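# Turn grinder table handwheel to centre block under wheel

## Task

Rotate the bigger of the grinder's front handwheels, the one that feeds the table, until the steel block held on the chuck sits centred beneath the grinding wheel, without making contact with the table or the block.

## Robot and tools

Robot: two arms on the scene floor, left_arm with a five-finger left hand and right_arm with a five-finger right hand (mirror images). Base positions in the scene frame: left_arm (-0.064, +0.393, 0) m, right_arm (-0.014, -0.387, 0) m. The scene frame has its origin at table-top height midway between the nominal bases, +x out over the table, +y toward left_arm, +z up. Arm names do not match image sides.

Hand point: a spot fixed to each palm, roughly 0.15 m out from the wrist flange and 0.05 m in front of the palm. Its +z runs along the straightened fingers, +y comes out of the palm, +x goes across the palm away from the thumb on the right hand and toward the thumb on the left hand. Straight fingertips reach about 0.06 to 0.07 m past it. A bracket on the little-finger side of the wrist can snag things, and the wrist may sit lower than the hand point.

Row layout (used by execute_actions and move): 28 numbers, each in [-1, 1], always for both arms. Numbers 1-6: left_arm dx, dy, dz, rx, ry, rz. Numbers 7-14: left hand little, ring, middle, index, thumb_bend, thumb_turn, force_limit, speed. Numbers 15-20: right_arm dx, dy, dz, rx, ry, rz. Numbers 21-28: right hand, same eight in the same order. The six pose numbers are offsets, not poses: they are measured along the scene frame axes from that arm's Hand target (the last commanded pose shown in results), with 1.0 equal to 0.6 m for dx, dy, dz and 180 degrees for the rotation vector rx, ry, rz; rotation is about the Hand target's position. All zeros re-requests the current Hand target. The finger numbers are absolute targets: +1 open/straight, -1 closed/curled; thumb_turn +1 beside the palm, -1 across in front of it. force_limit maps -1..+1 to about 0..10 N at the fingertip (0..15 N for the two thumb motors); speed rises from almost nothing at -1 to full at +0.48 and stays full above that. To leave a hand unchanged, resend the eight numbers you last sent for it; if you have sent none yet, use its hand_measured six values plus hand_force_limit and hand_speed. For a soft grip close at speed -0.94 or slower; a handle down to about 0.025 m thick can be held.

execute_actions: actions is a list of actions; each action is a list of up to 15 rows, one per 1/30 s step. Every row in an action is an offset from the Hand target as it stood when that action began, so a short list repeats its last row. A new action starts from the updated Hand target, so the same offset again moves further. cameras: list of names, ["all"], [] or omitted (images come automatically only when actions is empty).

move: target is one 28-number row or a list of up to 15 rows; every row is an offset from the Hand targets at the move's start, not from the previous row. speed in m/s, 0.002 to 3.6, default 0.25 (turn rate up to twice that in rad/s), one value or one per target. blend in metres rounds corners in a list (0 stops at each). stop_force in N, 3 to 120, ends an arm's path when its wrist sensor feels that much push; leave it out when moving away from something you press on, and do not rely on it while the hand rotates. zero (true by default) rezeroes before the move; only valid with stop_force. blocking=false returns early while the move keeps running (not allowed with stop_force). Paths are straight, ignore obstacles and the other arm, can overshoot when fast, and should not pass near an arm's own base. The result adds a move: line such as done, off_target, moving, held or fault, plus limits like paced or held.

wait: seconds from 0 to 10, arms hold their last command. stop: brakes a running move. zoom_image: camera (cam_head_left, cam_head_right, cam_high, cam_low, cam_left_wrist, cam_right_wrist) and region [x0, y0, x1, y1] in pixels of its newest 896x504 image, at most 504 wide and tall. show_instructions: shows the reference pages. zero_wrist_force: arm = left_arm or right_arm. finished_scene: scene, an integer 1 to 3, the current scene number printed at the end of each result; call it once the block is centred and stays so.

Results: per arm end_effector_position (m), end_effector_quat_wxyz, velocities (m/s, rad/s) in the scene frame, Hand target, joint positions and torques, Wrist force and Wrist torque in the hand's own axes (push from a surface reads as force into the arm) plus a peak line, and for hands hand_measured, hand_stopped_by (moving, target, force, stalled, fault), hand_load_n (positive pushes a finger open), hand_force_limit, hand_speed. The hand point often rests a bit short of Hand target; send the gap as an extra offset if needed. Each orientation command is clipped to within 32 degrees of the measured one.

Avoid: any arm stop. A contact force near 150 N or contact torque at a joint limit (130 N m for the big joints, 24.3 N m for each wrist joint) freezes that arm for 10 s. The arms are stiff, so aiming even slightly past a firm surface, such as the wheel rim or grinder body, can trigger this; approach slowly, ideally with stop_force. Never let the arms or hands press on each other. Keep hands off the table and the steel block, do not slam into the grinder, and do not overload fingers with twisting. Long holds or stretched poses heat motors; a MOTOR HOT line warns before an over-temperature stop.

Each tool is called after "Request:" by a JSON object that holds its "api" and its "payload".

Reference images:

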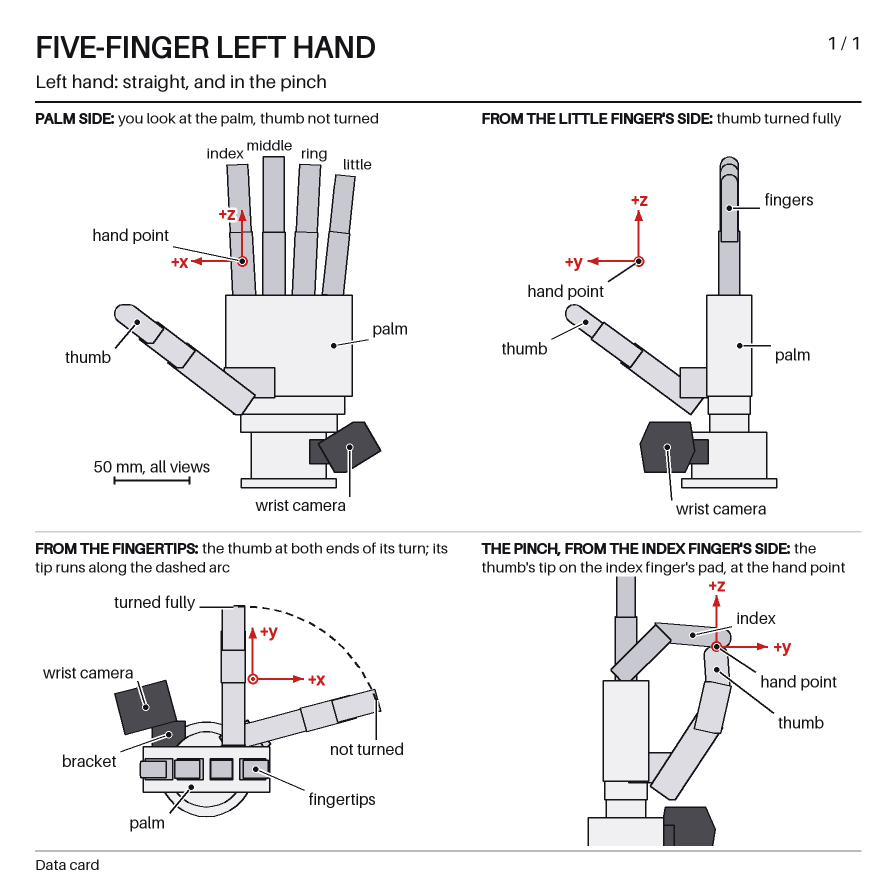

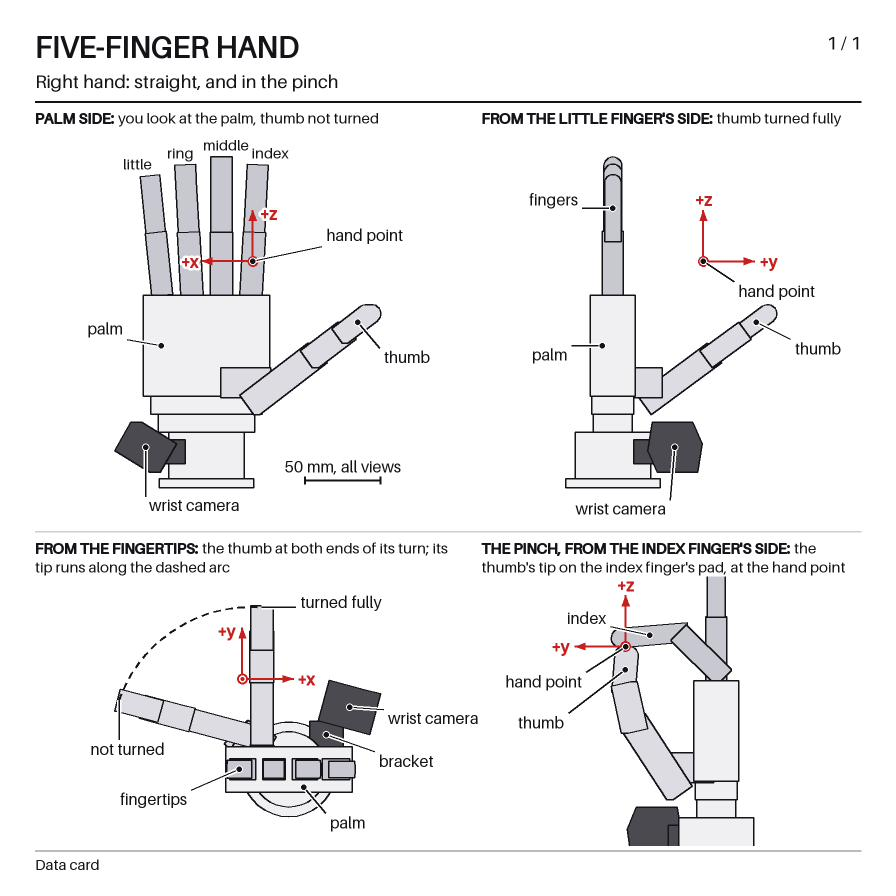

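## Session

Request:
{"api": "execute_actions", "payload": {"actions": []}}

Scene clock: 0.00 s.
left_arm: end_effector_position=(+0.3993, -0.2241, +0.1326) hand_measured=(+1.000, +1.000, +1.000, +1.000, +1.000, +1.000) hand_load_n=(+0.0, +0.0, +0.0, +0.0, +0.0, +0.0) hand_stopped_by=(target, target, target, target, target, target) hand_force_limit=0.00 hand_speed=-0.80 end_effector_quat_wxyz=(+0.515, +0.605, +0.461, -0.396) | right_arm: end_effector_position=(+0.2764, -0.3757, +0.3649) hand_measured=(+1.000, +1.000, +1.000, +1.000, +1.000, +1.000) hand_load_n=(+0.0, +0.0, +0.0, +0.0, +0.0, +0.0) hand_stopped_by=(target, target, target, target, target, target) hand_force_limit=0.00 hand_speed=-0.80 end_effector_quat_wxyz=(-0.181, +0.979, -0.092, -0.007)
Joint positions: left_arm=[2.688 -2.178 -1.595 3.454 -0.521 -1.028] | right_arm=[-0.534 -1.557 1.52 1.773 1.244 1.225]
Joint velocities: within noise
Joint torques (N m): no reading
Wrist force (N): no reading
Wrist torque (N m): no reading
Wrist force, peak (N): no reading
Hand target: left_arm +0.3993, -0.2241, +0.1326; +0.515, +0.605, +0.461, -0.396 | right_arm +0.2764, -0.3757, +0.3649; -0.181, +0.979, -0.092, -0.007

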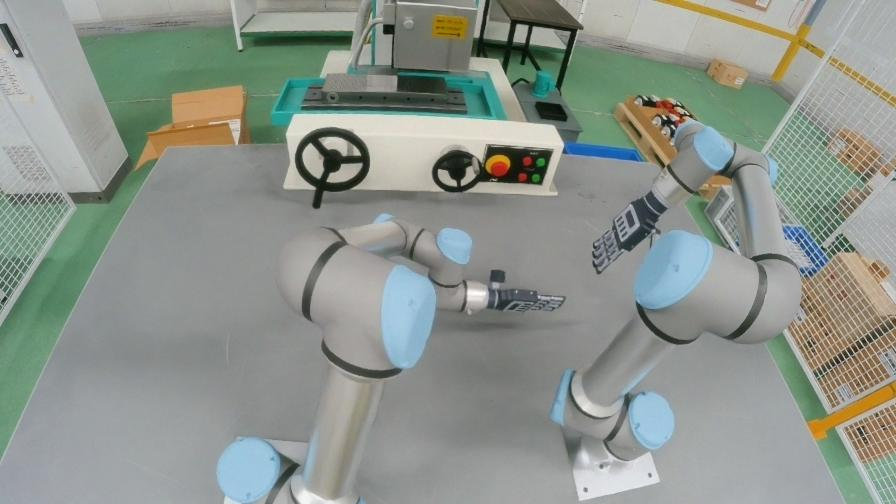

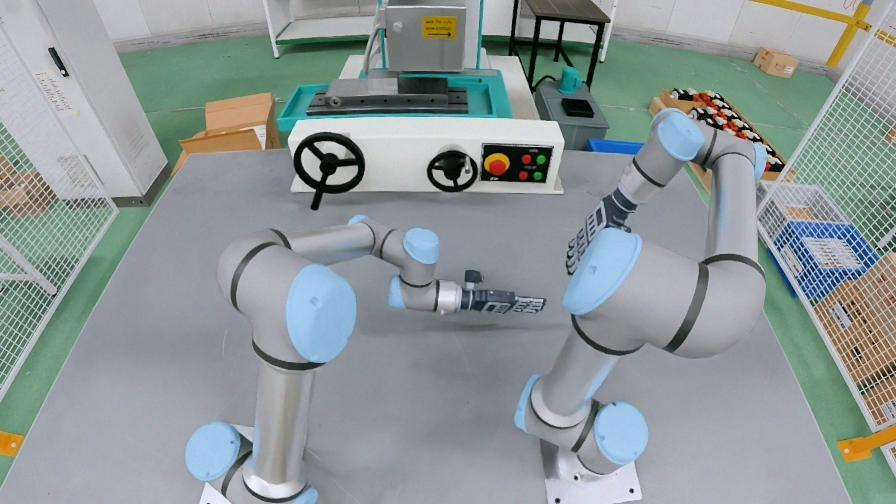

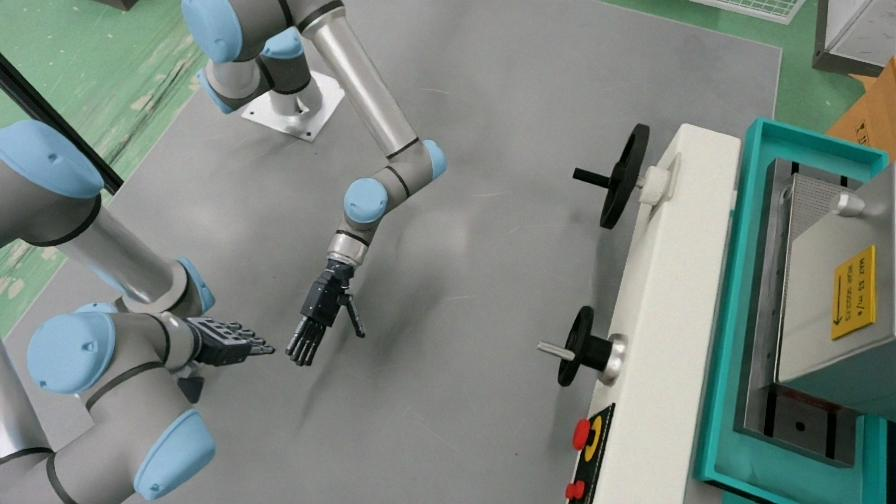

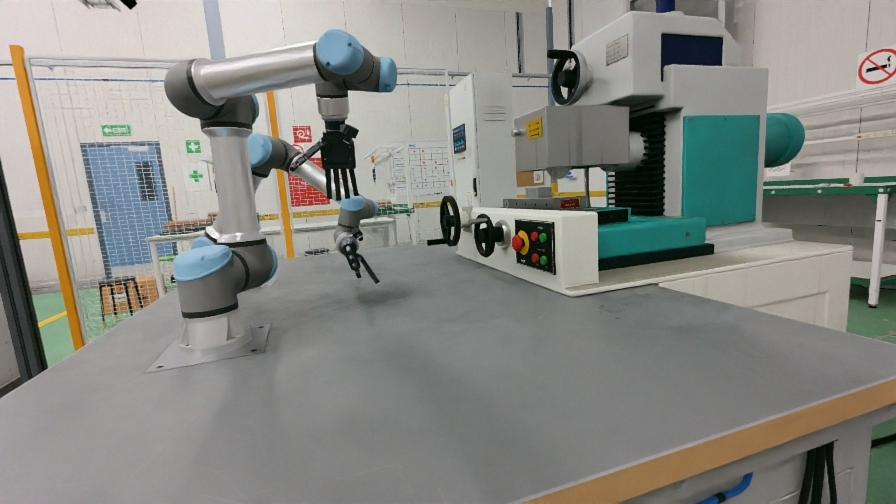

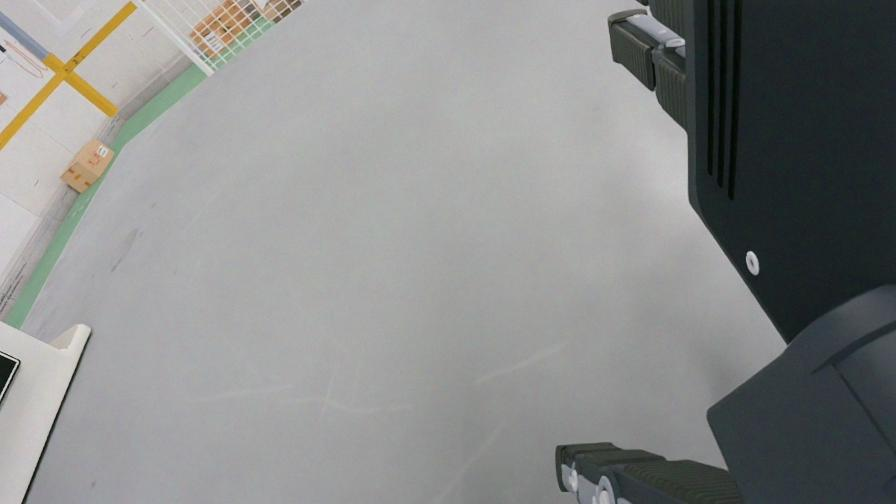

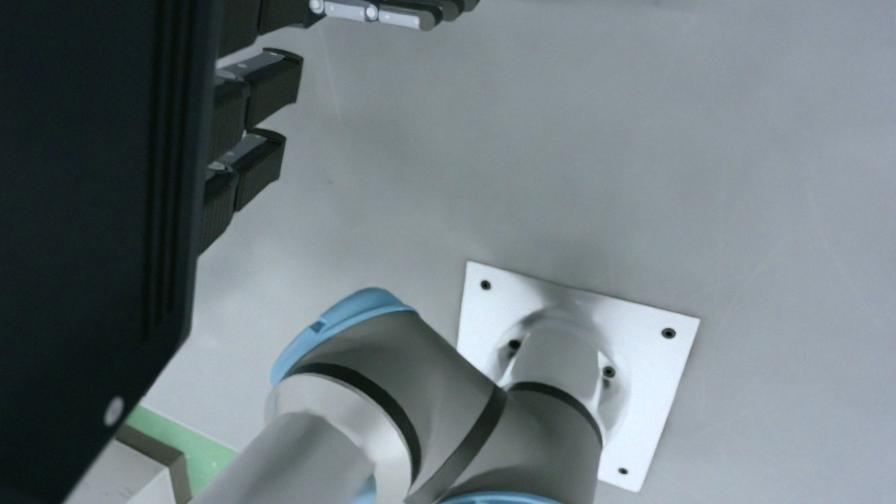

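Request:
{"api": "zoom_image", "payload": {"camera": "cam_high", "region": [520, 90, 896, 302]}}

Request:
{"api": "zoom_image", "payload": {"camera": "cam_head_left", "region": [270, 0, 590, 220]}}

Request:
{"api": "zoom_image", "payload": {"camera": "cam_head_right", "region": [270, 0, 590, 220]}}

Request:
{"api": "zoom_image", "payload": {"camera": "cam_low", "region": [400, 100, 720, 300]}}

Scaled by 1.340 from the camera's 896x504 image, which has a finer 1280x720 frame.

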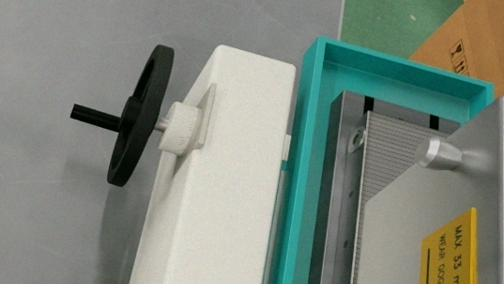

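Scaled by 1.575 from the camera's 896x504 image, which has a finer 1280x720 frame.

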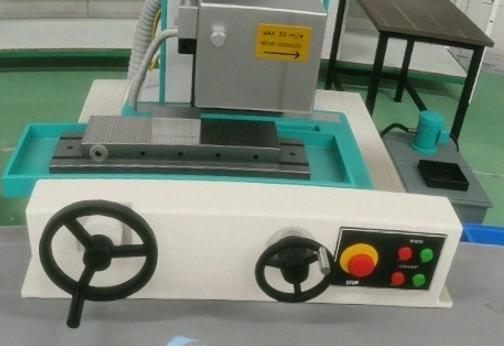

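Scaled by 1.575 from the camera's 896x504 image, which has a finer 1280x720 frame.

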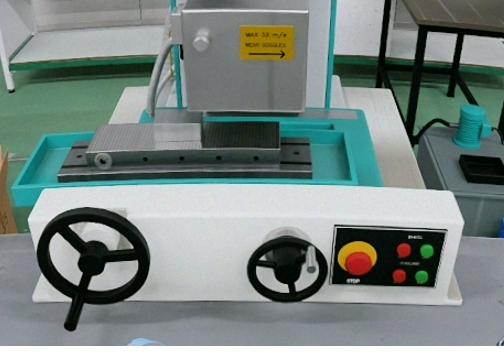

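Scaled by 1.575 from the camera's 896x504 image, which has a finer 1280x720 frame.

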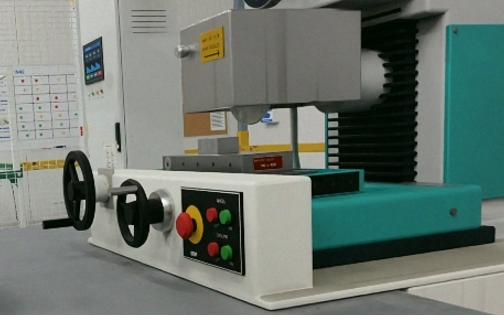

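Request:
{"api": "zoom_image", "payload": {"camera": "cam_head_left", "region": [280, 40, 500, 140]}}

Request:
{"api": "zoom_image", "payload": {"camera": "cam_head_right", "region": [280, 40, 500, 140]}}

Request:
{"api": "zoom_image", "payload": {"camera": "cam_low", "region": [490, 150, 640, 230]}}

Request:
{"api": "zoom_image", "payload": {"camera": "cam_high", "region": [740, 140, 896, 470]}}

Scaled by 2.291 from the camera's 896x504 image, which has a finer 1280x720 frame.

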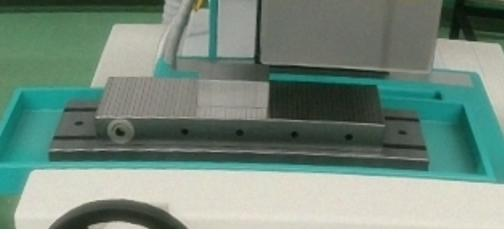

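Scaled by 2.291 from the camera's 896x504 image, which has a finer 1280x720 frame.

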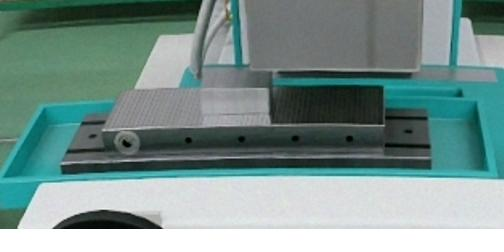

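Scaled by 3.360 from the camera's 896x504 image, which has a finer 1280x720 frame.

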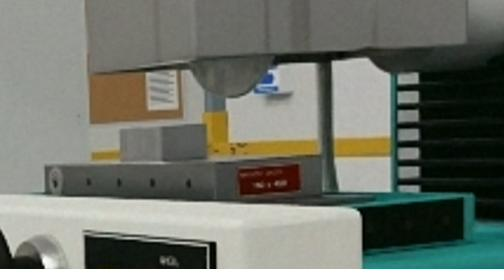

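Scaled by 1.527 from the camera's 896x504 image, which has a finer 1280x720 frame.

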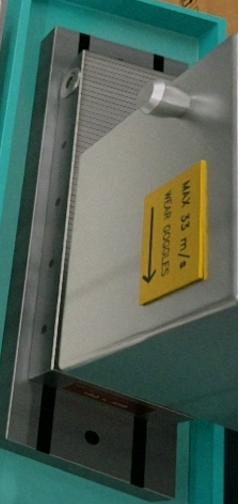

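Request:
{"api": "move", "payload": {"target": [0.168,0.507,0.412,0,0,0.1604, 1,1,1,1,1,1,0,-0.8, 0,0,0,0,0,0, 1,1,1,1,1,1,0,-0.8]}}

Scene clock: 10.73 s.
left_arm: end_effector_position=(+0.5001, +0.0800, +0.3798) hand_measured=(+1.000, +1.000, +1.000, +1.000, +1.000, +1.000) hand_load_n=(+0.0, +0.0, +0.0, +0.0, +0.0, +0.0) hand_stopped_by=(target, target, target, target, target, target) hand_force_limit=0.00 hand_speed=-0.80 end_effector_quat_wxyz=(+0.597, +0.471, +0.597, -0.255) | right_arm: end_effector_position=(+0.2764, -0.3757, +0.3649) hand_measured=(+1.000, +1.000, +1.000, +1.000, +1.000, +1.000) hand_load_n=(+0.0, +0.0, +0.0, +0.0, +0.0, +0.0) hand_stopped_by=(target, target, target, target, target, target) hand_force_limit=0.00 hand_speed=-0.80 end_effector_quat_wxyz=(-0.181, +0.979, -0.092, -0.007)
Joint positions: left_arm=[3.202 -1.644 -1.649 2.968 -0.511 -1.021] | right_arm=[-0.534 -1.557 1.52 1.773 1.244 1.225]
Joint torques (N m): left_arm=[8.06 26.43 18.76 -1.35 -1.24 -0.7] | right_arm=[-0.14 -18.03 -19.2 2.3 -0.3 0]
Wrist force (N): left_arm=[0.3 -0.5 -0.3] | right_arm=[-0.2 -0.2 -0.1]
Wrist torque (N m): left_arm=[-0.05 -0.04 -0.01] | right_arm=[-0.02 0.02 -0.01]
Wrist force, peak (N): left_arm=[-0.4 1.3 -1.5] | right_arm=[-0.1 -0.6 -0.4]
Hand target: left_arm +0.5001, +0.0801, +0.3798; +0.597, +0.471, +0.597, -0.255 | right_arm +0.2764, -0.3757, +0.3649; -0.181, +0.979, -0.092, -0.007
Off the commanded pose: left_arm 0.000 m, 0 deg | right_arm 0.000 m, 0 deg.
move: done

Request:
{"api": "move", "payload": {"target": [-0.385,-0.117,0.127,-0.102,0,-0.3086, 1,1,1,1,1,1,0,-0.8, 0,0,0,0,0,0, 1,1,1,1,1,1,0,-0.8]}}

Scene clock: 13.37 s.
left_arm: end_effector_position=(+0.2692, +0.0099, +0.4560) hand_measured=(+1.000, +1.000, +1.000, +1.000, +1.000, +1.000) hand_load_n=(+0.0, +0.0, +0.0, +0.0, +0.0, +0.0) hand_stopped_by=(target, target, target, target, target, target) hand_force_limit=0.00 hand_speed=-0.80 end_effector_quat_wxyz=(+0.475, +0.596, +0.263, -0.591) | right_arm: end_effector_position=(+0.2764, -0.3757, +0.3649) hand_measured=(+1.000, +1.000, +1.000, +1.000, +1.000, +1.000) hand_load_n=(+0.0, +0.0, +0.0, +0.0, +0.0, +0.0) hand_stopped_by=(target, target, target, target, target, target) hand_force_limit=0.00 hand_speed=-0.80 end_effector_quat_wxyz=(-0.181, +0.979, -0.092, -0.007)
Joint positions: left_arm=[3.198 -1.645 -1.648 2.977 0.506 -1.032] | right_arm=[-0.534 -1.557 1.52 1.773 1.244 1.225]
Joint torques (N m): left_arm=[0.78 31.18 9.63 -0.45 1.68 -0.56] | right_arm=[-1.04 -18.13 -20.01 2.29 -0.09 -0.06]
Wrist force (N): left_arm=[0.0 -0.3 -0.7] | right_arm=[-0.2 0.0 -0.1]
Wrist torque (N m): left_arm=[0.03 0.02 0.02] | right_arm=[0.02 0.03 -0.02]
Wrist force, peak (N): left_arm=[0.4 -0.8 -0.8] | right_arm=[0.4 0.0 -0.3]
Hand target: left_arm +0.2691, +0.0099, +0.4560; +0.475, +0.596, +0.263, -0.592 | right_arm +0.2764, -0.3757, +0.3649; -0.181, +0.979, -0.092, -0.007
Off the commanded pose: left_arm 0.000 m, 0 deg | right_arm 0.000 m, 0 deg.
move: done

Request:
{"api": "move", "payload": {"target": [0.072,0.110,-0.207,0.0886,-0.2307,-0.1630, 1,1,1,1,1,-1,0,-0.4, 0,0,0,0,0,0, 1,1,1,1,1,1,0,-0.8]}}

Request:
{"api": "move", "payload": {"target": [0.365,0.272,0.05,0.1935,-0.2678,-0.0012, 1,1,1,1,1,-1,0,-0.4, 0,0,0,0,0,0, 1,1,1,1,1,1,0,-0.8], "cameras": ["all"]}}

Scene clock: 15.83 s.
left_arm: end_effector_position=(+0.3122, +0.0758, +0.3318) hand_measured=(+1.000, +1.000, +1.000, +1.000, +1.000, -1.000) hand_load_n=(+0.0, +0.0, +0.0, +0.0, +0.0, +0.0) hand_stopped_by=(target, target, target, target, target, target) hand_force_limit=0.00 hand_speed=-0.40 end_effector_quat_wxyz=(+0.290, +0.868, +0.002, -0.402) | right_arm: end_effector_position=(+0.2764, -0.3757, +0.3649) hand_measured=(+1.000, +1.000, +1.000, +1.000, +1.000, +1.000) hand_load_n=(+0.0, +0.0, +0.0, +0.0, +0.0, +0.0) hand_stopped_by=(target, target, target, target, target, target) hand_force_limit=0.00 hand_speed=-0.80 end_effector_quat_wxyz=(-0.181, +0.979, -0.092, -0.007)
Joint positions: left_arm=[3.192 -1.731 -1.541 3.901 1.041 -1.3] | right_arm=[-0.534 -1.557 1.52 1.773 1.244 1.225]
Joint torques (N m): left_arm=[9 36.76 11.38 1.78 0.67 -0.63] | right_arm=[0.05 -17.86 -19.4 2.4 -0.18 -0.13]
Wrist force (N): left_arm=[0.2 -0.4 0.2] | right_arm=[0.3 -0.2 -0.2]
Wrist torque (N m): left_arm=[-0.10 0.01 -0.03] | right_arm=[-0.02 -0.05 0.01]
Wrist force, peak (N): left_arm=[-0.4 -0.9 0.2] | right_arm=[-0.3 0.1 -0.5]
Hand target: left_arm +0.3123, +0.0759, +0.3318; +0.290, +0.868, +0.002, -0.402 | right_arm +0.2764, -0.3757, +0.3649; -0.181, +0.979, -0.092, -0.007
Off the commanded pose: left_arm 0.000 m, 0 deg | right_arm 0.000 m, 0 deg.
move: done

Scene clock: 18.40 s.
left_arm: end_effector_position=(+0.5312, +0.2391, +0.3618) hand_measured=(+1.000, +1.000, +1.000, +1.000, +1.000, -1.000) hand_load_n=(+0.0, +0.0, +0.0, +0.0, +0.0, +0.0) hand_stopped_by=(target, target, target, target, target, target) hand_force_limit=0.00 hand_speed=-0.40 end_effector_quat_wxyz=(+0.000, +1.000, +0.000, +0.000) end_effector_velocity=(+0.002, +0.001, +0.001) end_effector_angular_velocity=(+0.002, -0.006, +0.001) | right_arm: end_effector_position=(+0.2764, -0.3757, +0.3649) hand_measured=(+1.000, +1.000, +1.000, +1.000, +1.000, +1.000) hand_load_n=(+0.0, +0.0, +0.0, +0.0, +0.0, +0.0) hand_stopped_by=(target, target, target, target, target, target) hand_force_limit=0.00 hand_speed=-0.80 end_effector_quat_wxyz=(-0.181, +0.979, -0.092, -0.007)
Joint positions: left_arm=[3.263 -1.725 -1.34 4.636 1.571 -1.5] | right_arm=[-0.534 -1.557 1.52 1.773 1.244 1.225]
Joint velocities: left_arm=[0 0 0.001 0.005 0.001 -0.001] | right_arm=[within noise]
Joint torques (N m): left_arm=[-3.57 22.13 32.49 3.75 1.08 0.88] | right_arm=[0.15 -18.31 -19.8 2.33 -0.17 0.07]
Wrist force (N): left_arm=[0.3 -0.3 0.7] | right_arm=[-0.3 -0.1 -0.3]
Wrist torque (N m): left_arm=[-0.04 0.05 0.05] | right_arm=[0.01 0.06 -0.03]
Wrist force, peak (N): left_arm=[0.7 -0.9 0.4] | right_arm=[0.5 0.0 -0.3]
Hand target: left_arm +0.5313, +0.2391, +0.3618; +0.000, +1.000, +0.000, +0.000 | right_arm +0.2764, -0.3757, +0.3649; -0.181, +0.979, -0.092, -0.007
Off the commanded pose: left_arm 0.000 m, 0 deg | right_arm 0.000 m, 0 deg.
move: done

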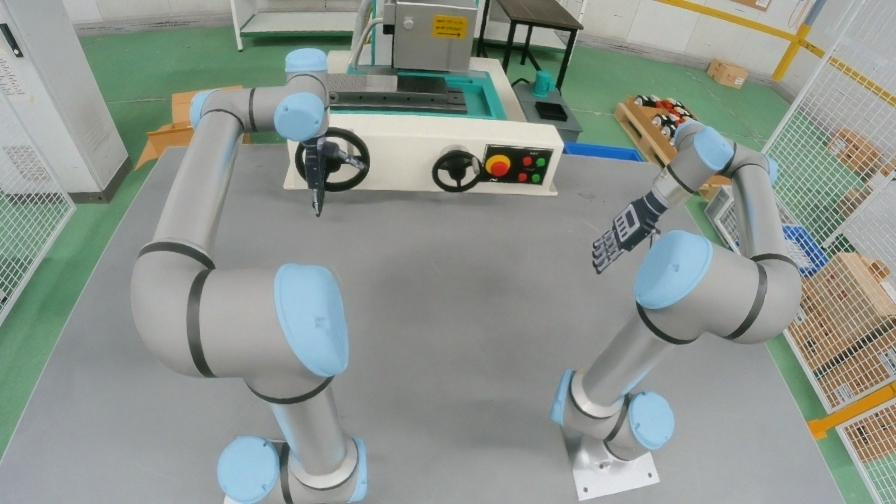

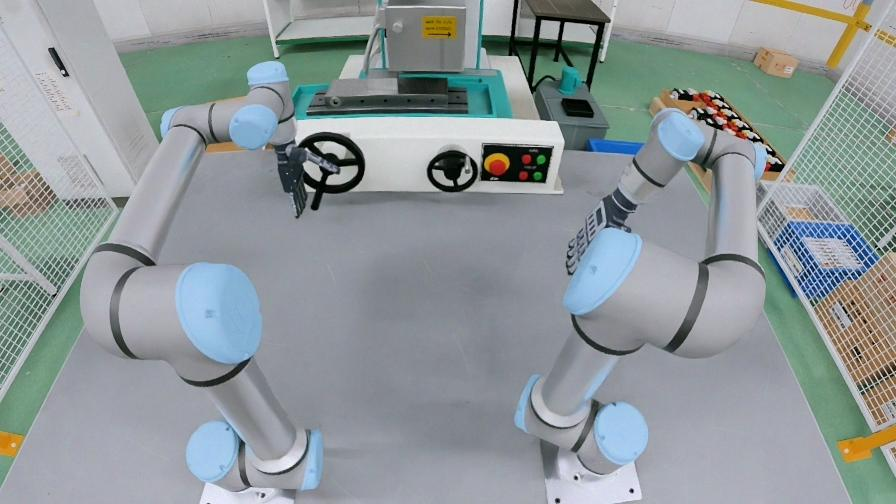

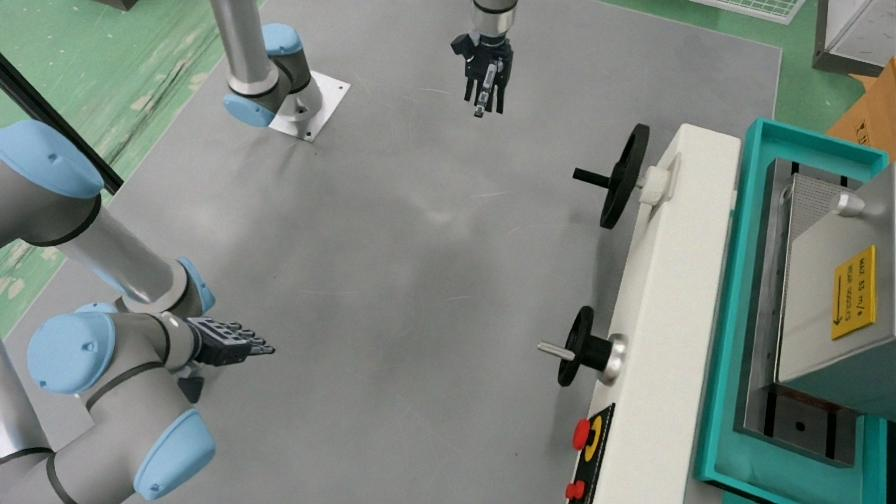

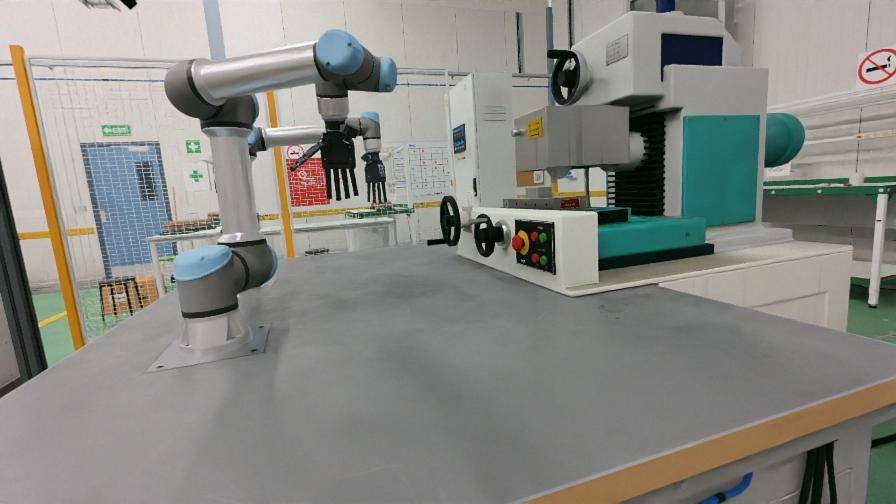

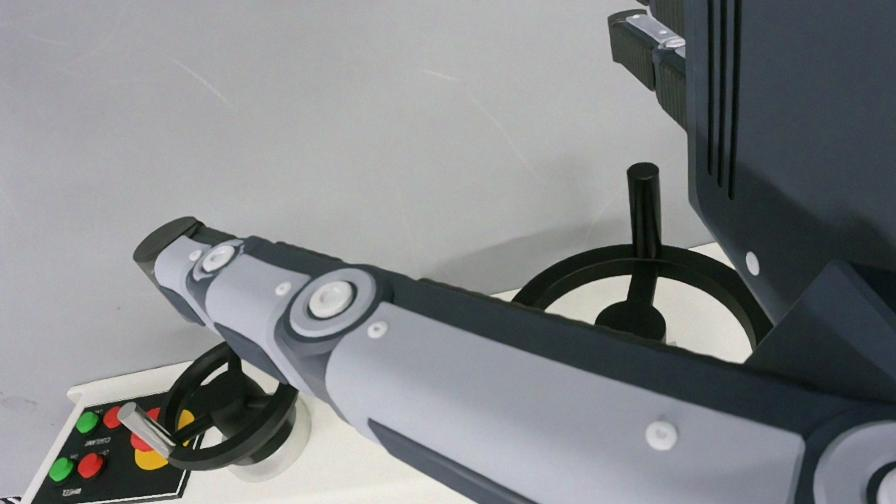

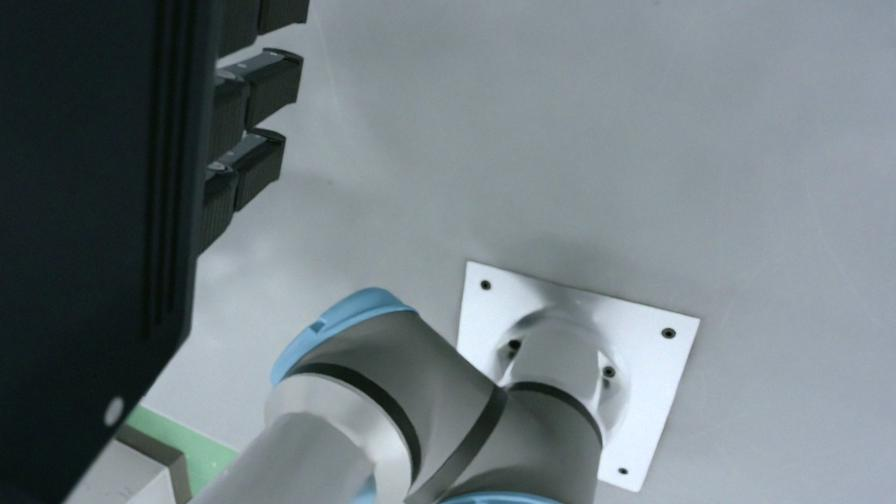

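Request:
{"api": "zoom_image", "payload": {"camera": "cam_high", "region": [430, 0, 690, 240]}}

Request:
{"api": "zoom_image", "payload": {"camera": "cam_head_left", "region": [270, 100, 400, 230]}}

Request:
{"api": "zoom_image", "payload": {"camera": "cam_head_right", "region": [260, 100, 390, 230]}}

Request:
{"api": "zoom_image", "payload": {"camera": "cam_low", "region": [350, 90, 550, 270]}}

Scaled by 1.938 from the camera's 896x504 image, which has a finer 1280x720 frame.

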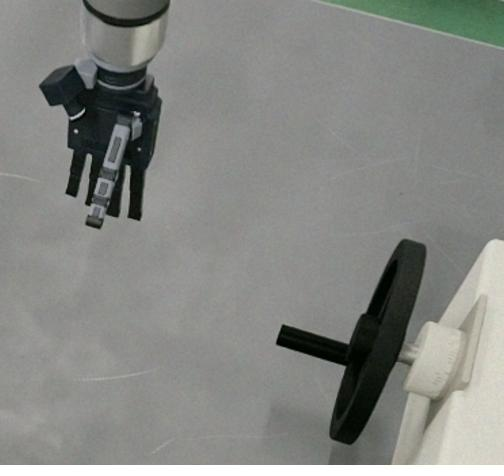

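Scaled by 3.877 from the camera's 896x504 image, which has a finer 1280x720 frame.

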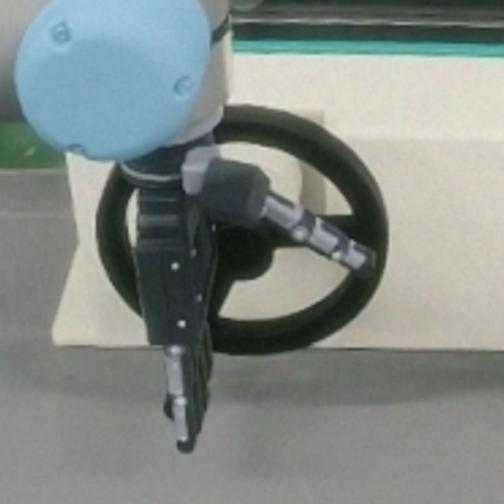

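Scaled by 3.877 from the camera's 896x504 image, which has a finer 1280x720 frame.

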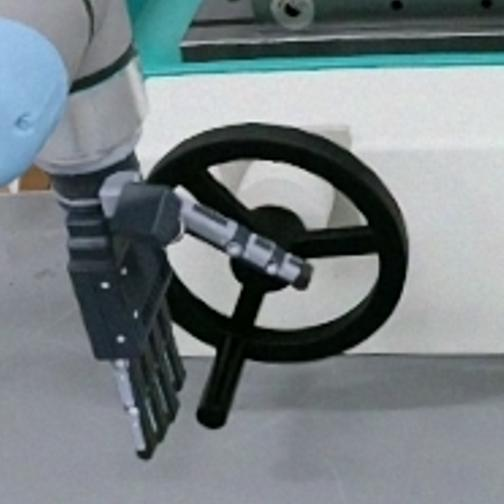

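Scaled by 2.520 from the camera's 896x504 image, which has a finer 1280x720 frame.

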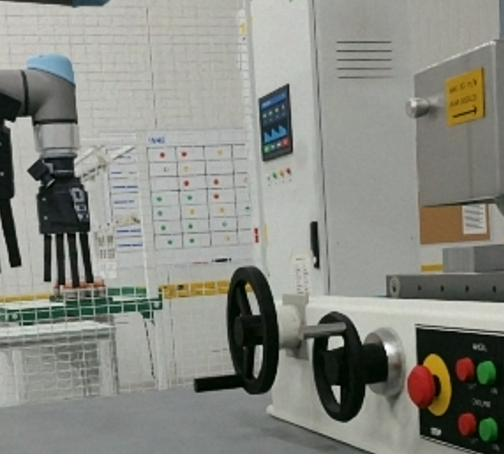

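Request:
{"api": "move", "payload": {"target": [0.2,0.0,0.0,0,0,0, 1,1,1,1,1,-1,0,-0.4, 0,0,0,0,0,0, 1,1,1,1,1,1,0,-0.8], "cameras": ["cam_high","cam_low","cam_left_wrist","cam_head_left"]}}

Request:
{"api": "zoom_image", "payload": {"camera": "cam_high", "region": [430, 0, 690, 240]}}

Request:
{"api": "zoom_image", "payload": {"camera": "cam_low", "region": [350, 90, 550, 270]}}

Scene clock: 20.53 s.
left_arm: end_effector_position=(+0.6512, +0.2390, +0.3618) hand_measured=(+1.000, +1.000, +1.000, +1.000, +1.000, -1.000) hand_load_n=(+0.0, +0.0, +0.0, +0.5, +0.0, +0.0) hand_stopped_by=(target, target, target, target, target, target) hand_force_limit=0.00 hand_speed=-0.40 end_effector_quat_wxyz=(+0.000, +1.000, +0.000, +0.000) end_effector_velocity=(+0.001, +0.000, +0.001) end_effector_angular_velocity=(+0.000, -0.003, +0.000) | right_arm: end_effector_position=(+0.2764, -0.3757, +0.3649) hand_measured=(+1.000, +1.000, +1.000, +1.000, +1.000, +1.000) hand_load_n=(+0.0, +0.0, +0.0, -0.5, +0.0, +0.0) hand_stopped_by=(target, target, target, target, target, target) hand_force_limit=0.00 hand_speed=-0.80 end_effector_quat_wxyz=(-0.181, +0.979, -0.092, -0.007)
Joint positions: left_arm=[3.25 -2.04 -0.921 4.531 1.571 -1.512] | right_arm=[-0.534 -1.557 1.52 1.773 1.244 1.225]
Joint velocities: left_arm=[0 -0.002 0.005 0 0 0] | right_arm=[within noise]
Joint torques (N m): left_arm=[5.42 34.06 33.63 1.75 0.37 0.72] | right_arm=[-0.58 -18.4 -20.51 2.41 -0.31 0.19]
Wrist force (N): left_arm=[0.6 0.0 0.3] | right_arm=[0.1 0.1 0.0]
Wrist torque (N m): left_arm=[0.03 -0.04 0.12] | right_arm=[0.02 -0.02 0.01]
Wrist force, peak (N): left_arm=[2.3 -0.1 0.7] | right_arm=[0.6 0.1 -0.1]
Hand target: left_arm +0.6513, +0.2391, +0.3618; +0.000, +1.000, +0.000, +0.000 | right_arm +0.2764, -0.3757, +0.3649; -0.181, +0.979, -0.092, -0.007
Off the commanded pose: left_arm 0.000 m, 0 deg | right_arm 0.000 m, 0 deg.
move: done
Images, in order (width x height): cam_head_left 896x504, cam_high 896x504, cam_low 896x504, cam_left_wrist 896x504.

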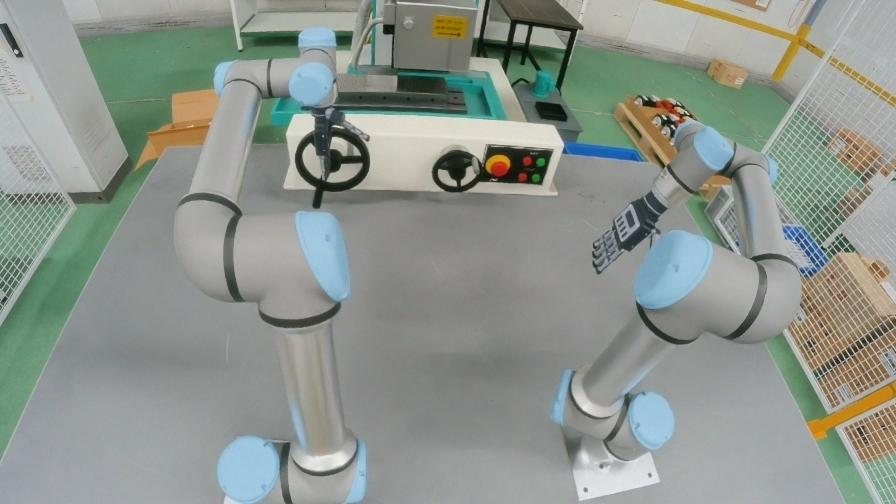

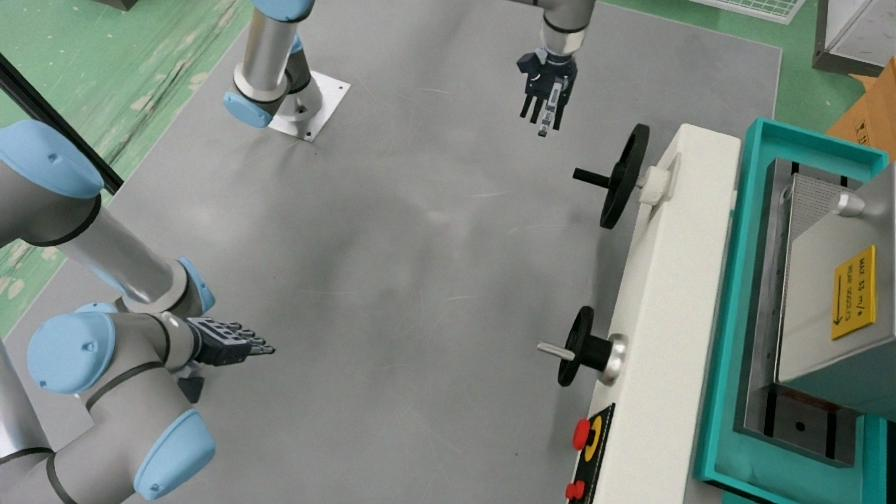

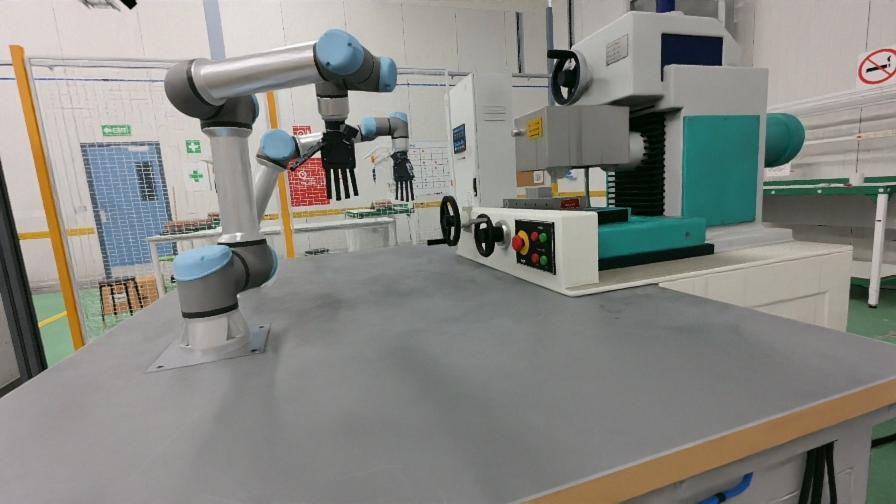

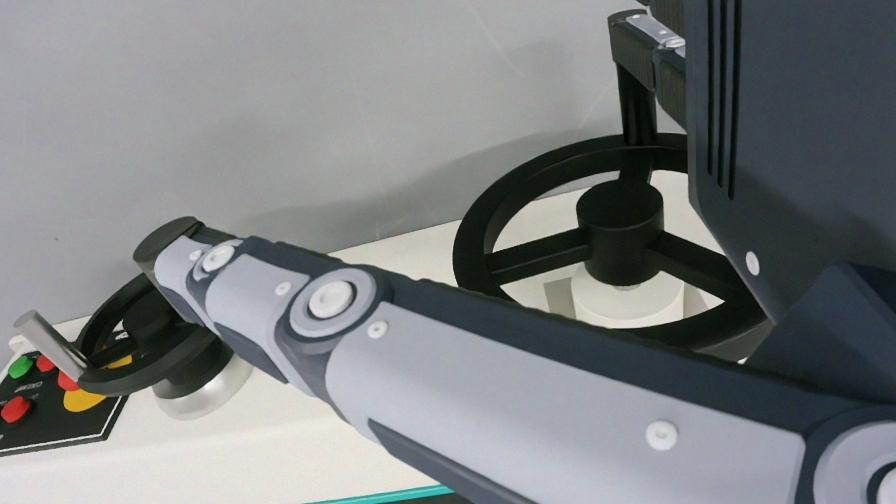

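Scaled by 1.938 from the camera's 896x504 image, which has a finer 1280x720 frame.

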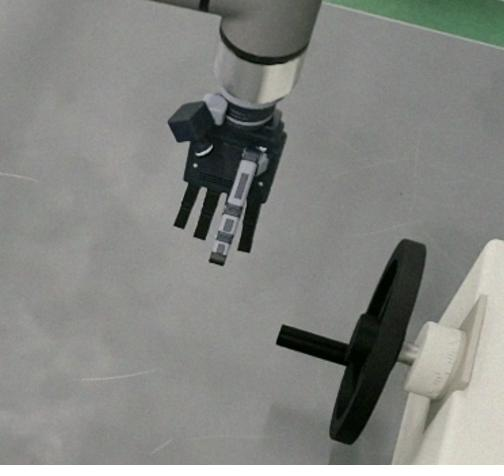

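Scaled by 2.520 from the camera's 896x504 image, which has a finer 1280x720 frame.

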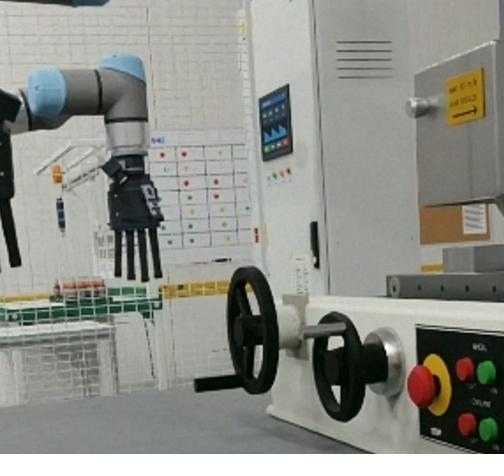

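Request:
{"api": "move", "payload": {"target": [0.0,0.0,-0.16666,0,0,0, 1,1,1,1,1,-1,0,-0.4, 0,0,0,0,0,0, 1,1,1,1,1,1,0,-0.8], "cameras": ["cam_high","cam_low","cam_left_wrist","cam_head_left"]}}

Request:
{"api": "zoom_image", "payload": {"camera": "cam_high", "region": [430, 0, 690, 240]}}

Request:
{"api": "zoom_image", "payload": {"camera": "cam_low", "region": [350, 90, 550, 270]}}

Scene clock: 21.63 s.
left_arm: end_effector_position=(+0.6513, +0.2390, +0.2618) hand_measured=(+1.000, +1.000, +1.000, +1.000, +1.000, -1.000) hand_load_n=(+0.0, +0.0, +0.0, +0.0, +0.0, +0.0) hand_stopped_by=(target, target, target, target, target, target) hand_force_limit=0.00 hand_speed=-0.40 end_effector_quat_wxyz=(+0.000, +1.000, +0.000, +0.000) | right_arm: end_effector_position=(+0.2764, -0.3757, +0.3649) hand_measured=(+1.000, +1.000, +1.000, +1.000, +1.000, +1.000) hand_load_n=(+0.0, +0.0, +0.0, +0.0, +0.0, +0.0) hand_stopped_by=(target, target, target, target, target, target) hand_force_limit=0.00 hand_speed=-0.80 end_effector_quat_wxyz=(-0.181, +0.979, -0.092, -0.007)
Joint positions: left_arm=[3.25 -2.027 -1.196 4.793 1.571 -1.512] | right_arm=[-0.534 -1.557 1.52 1.773 1.244 1.225]
Joint torques (N m): left_arm=[7.99 50.04 14.66 4.03 -0.7 -0.72] | right_arm=[-0.49 -19.1 -19.76 2.52 -0.33 0.11]
Wrist force (N): left_arm=[0.5 0.0 0.4] | right_arm=[0.2 -0.3 0.1]
Wrist torque (N m): left_arm=[0.02 -0.01 0.13] | right_arm=[-0.04 -0.05 0.00]
Wrist force, peak (N): left_arm=[0.2 0.1 2.4] | right_arm=[-0.4 -0.3 -0.1]
Hand target: left_arm +0.6513, +0.2391, +0.2618; +0.000, +1.000, +0.000, +0.000 | right_arm +0.2764, -0.3757, +0.3649; -0.181, +0.979, -0.092, -0.007
Off the commanded pose: left_arm 0.000 m, 0 deg | right_arm 0.000 m, 0 deg.
move: done
Images, in order (width x height): cam_head_left 896x504, cam_high 896x504, cam_low 896x504, cam_left_wrist 896x504.

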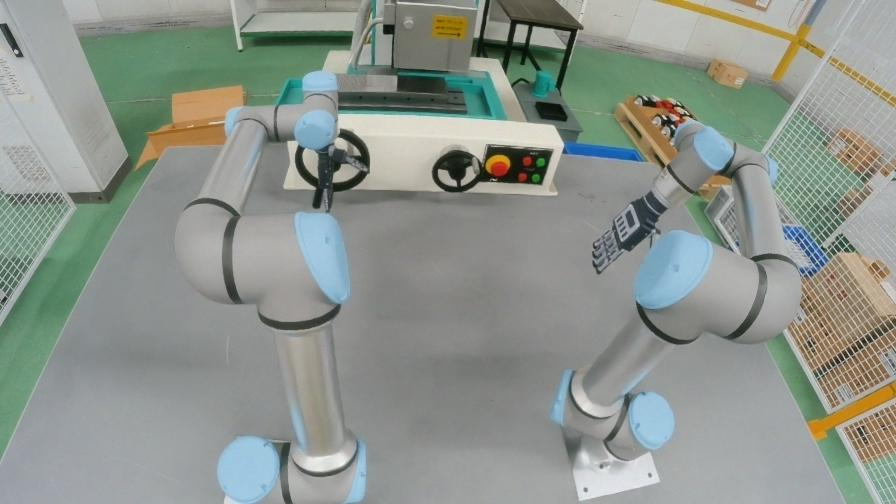

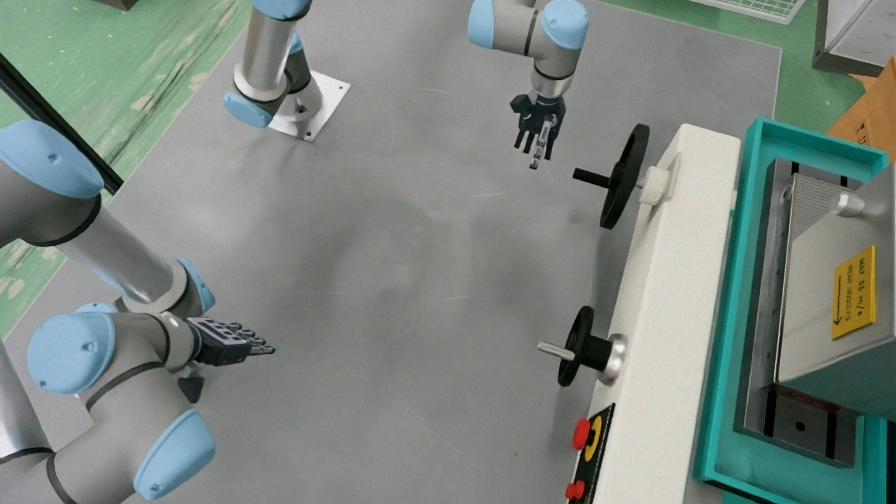

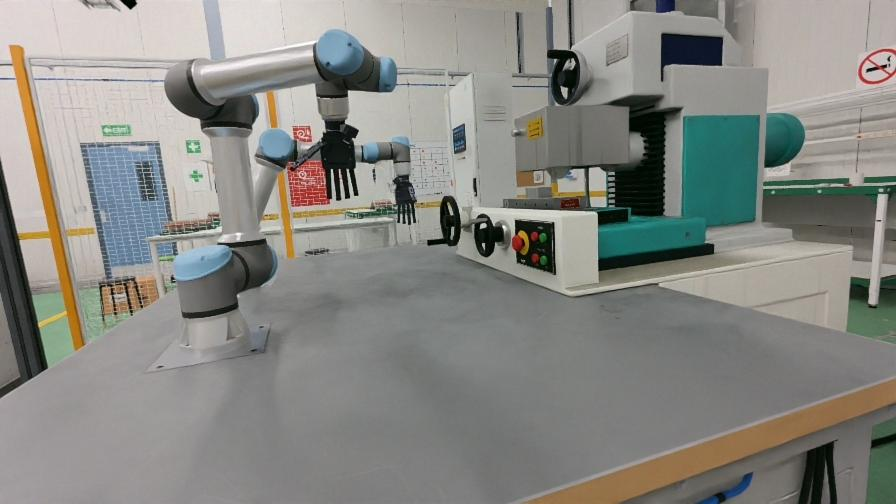

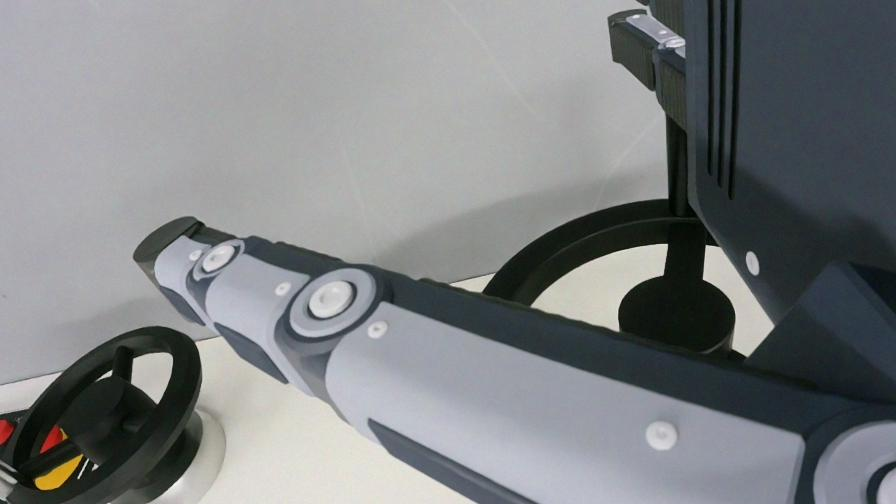

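Scaled by 1.938 from the camera's 896x504 image, which has a finer 1280x720 frame.

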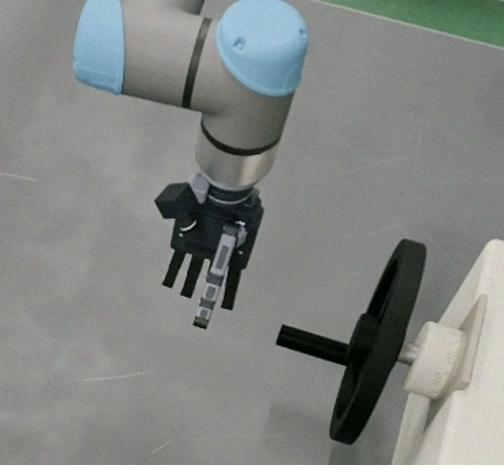

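Scaled by 2.520 from the camera's 896x504 image, which has a finer 1280x720 frame.

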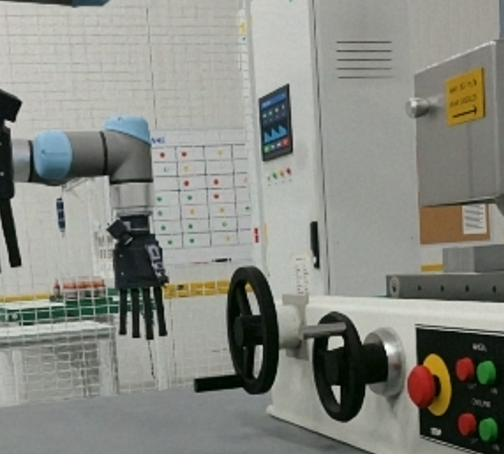

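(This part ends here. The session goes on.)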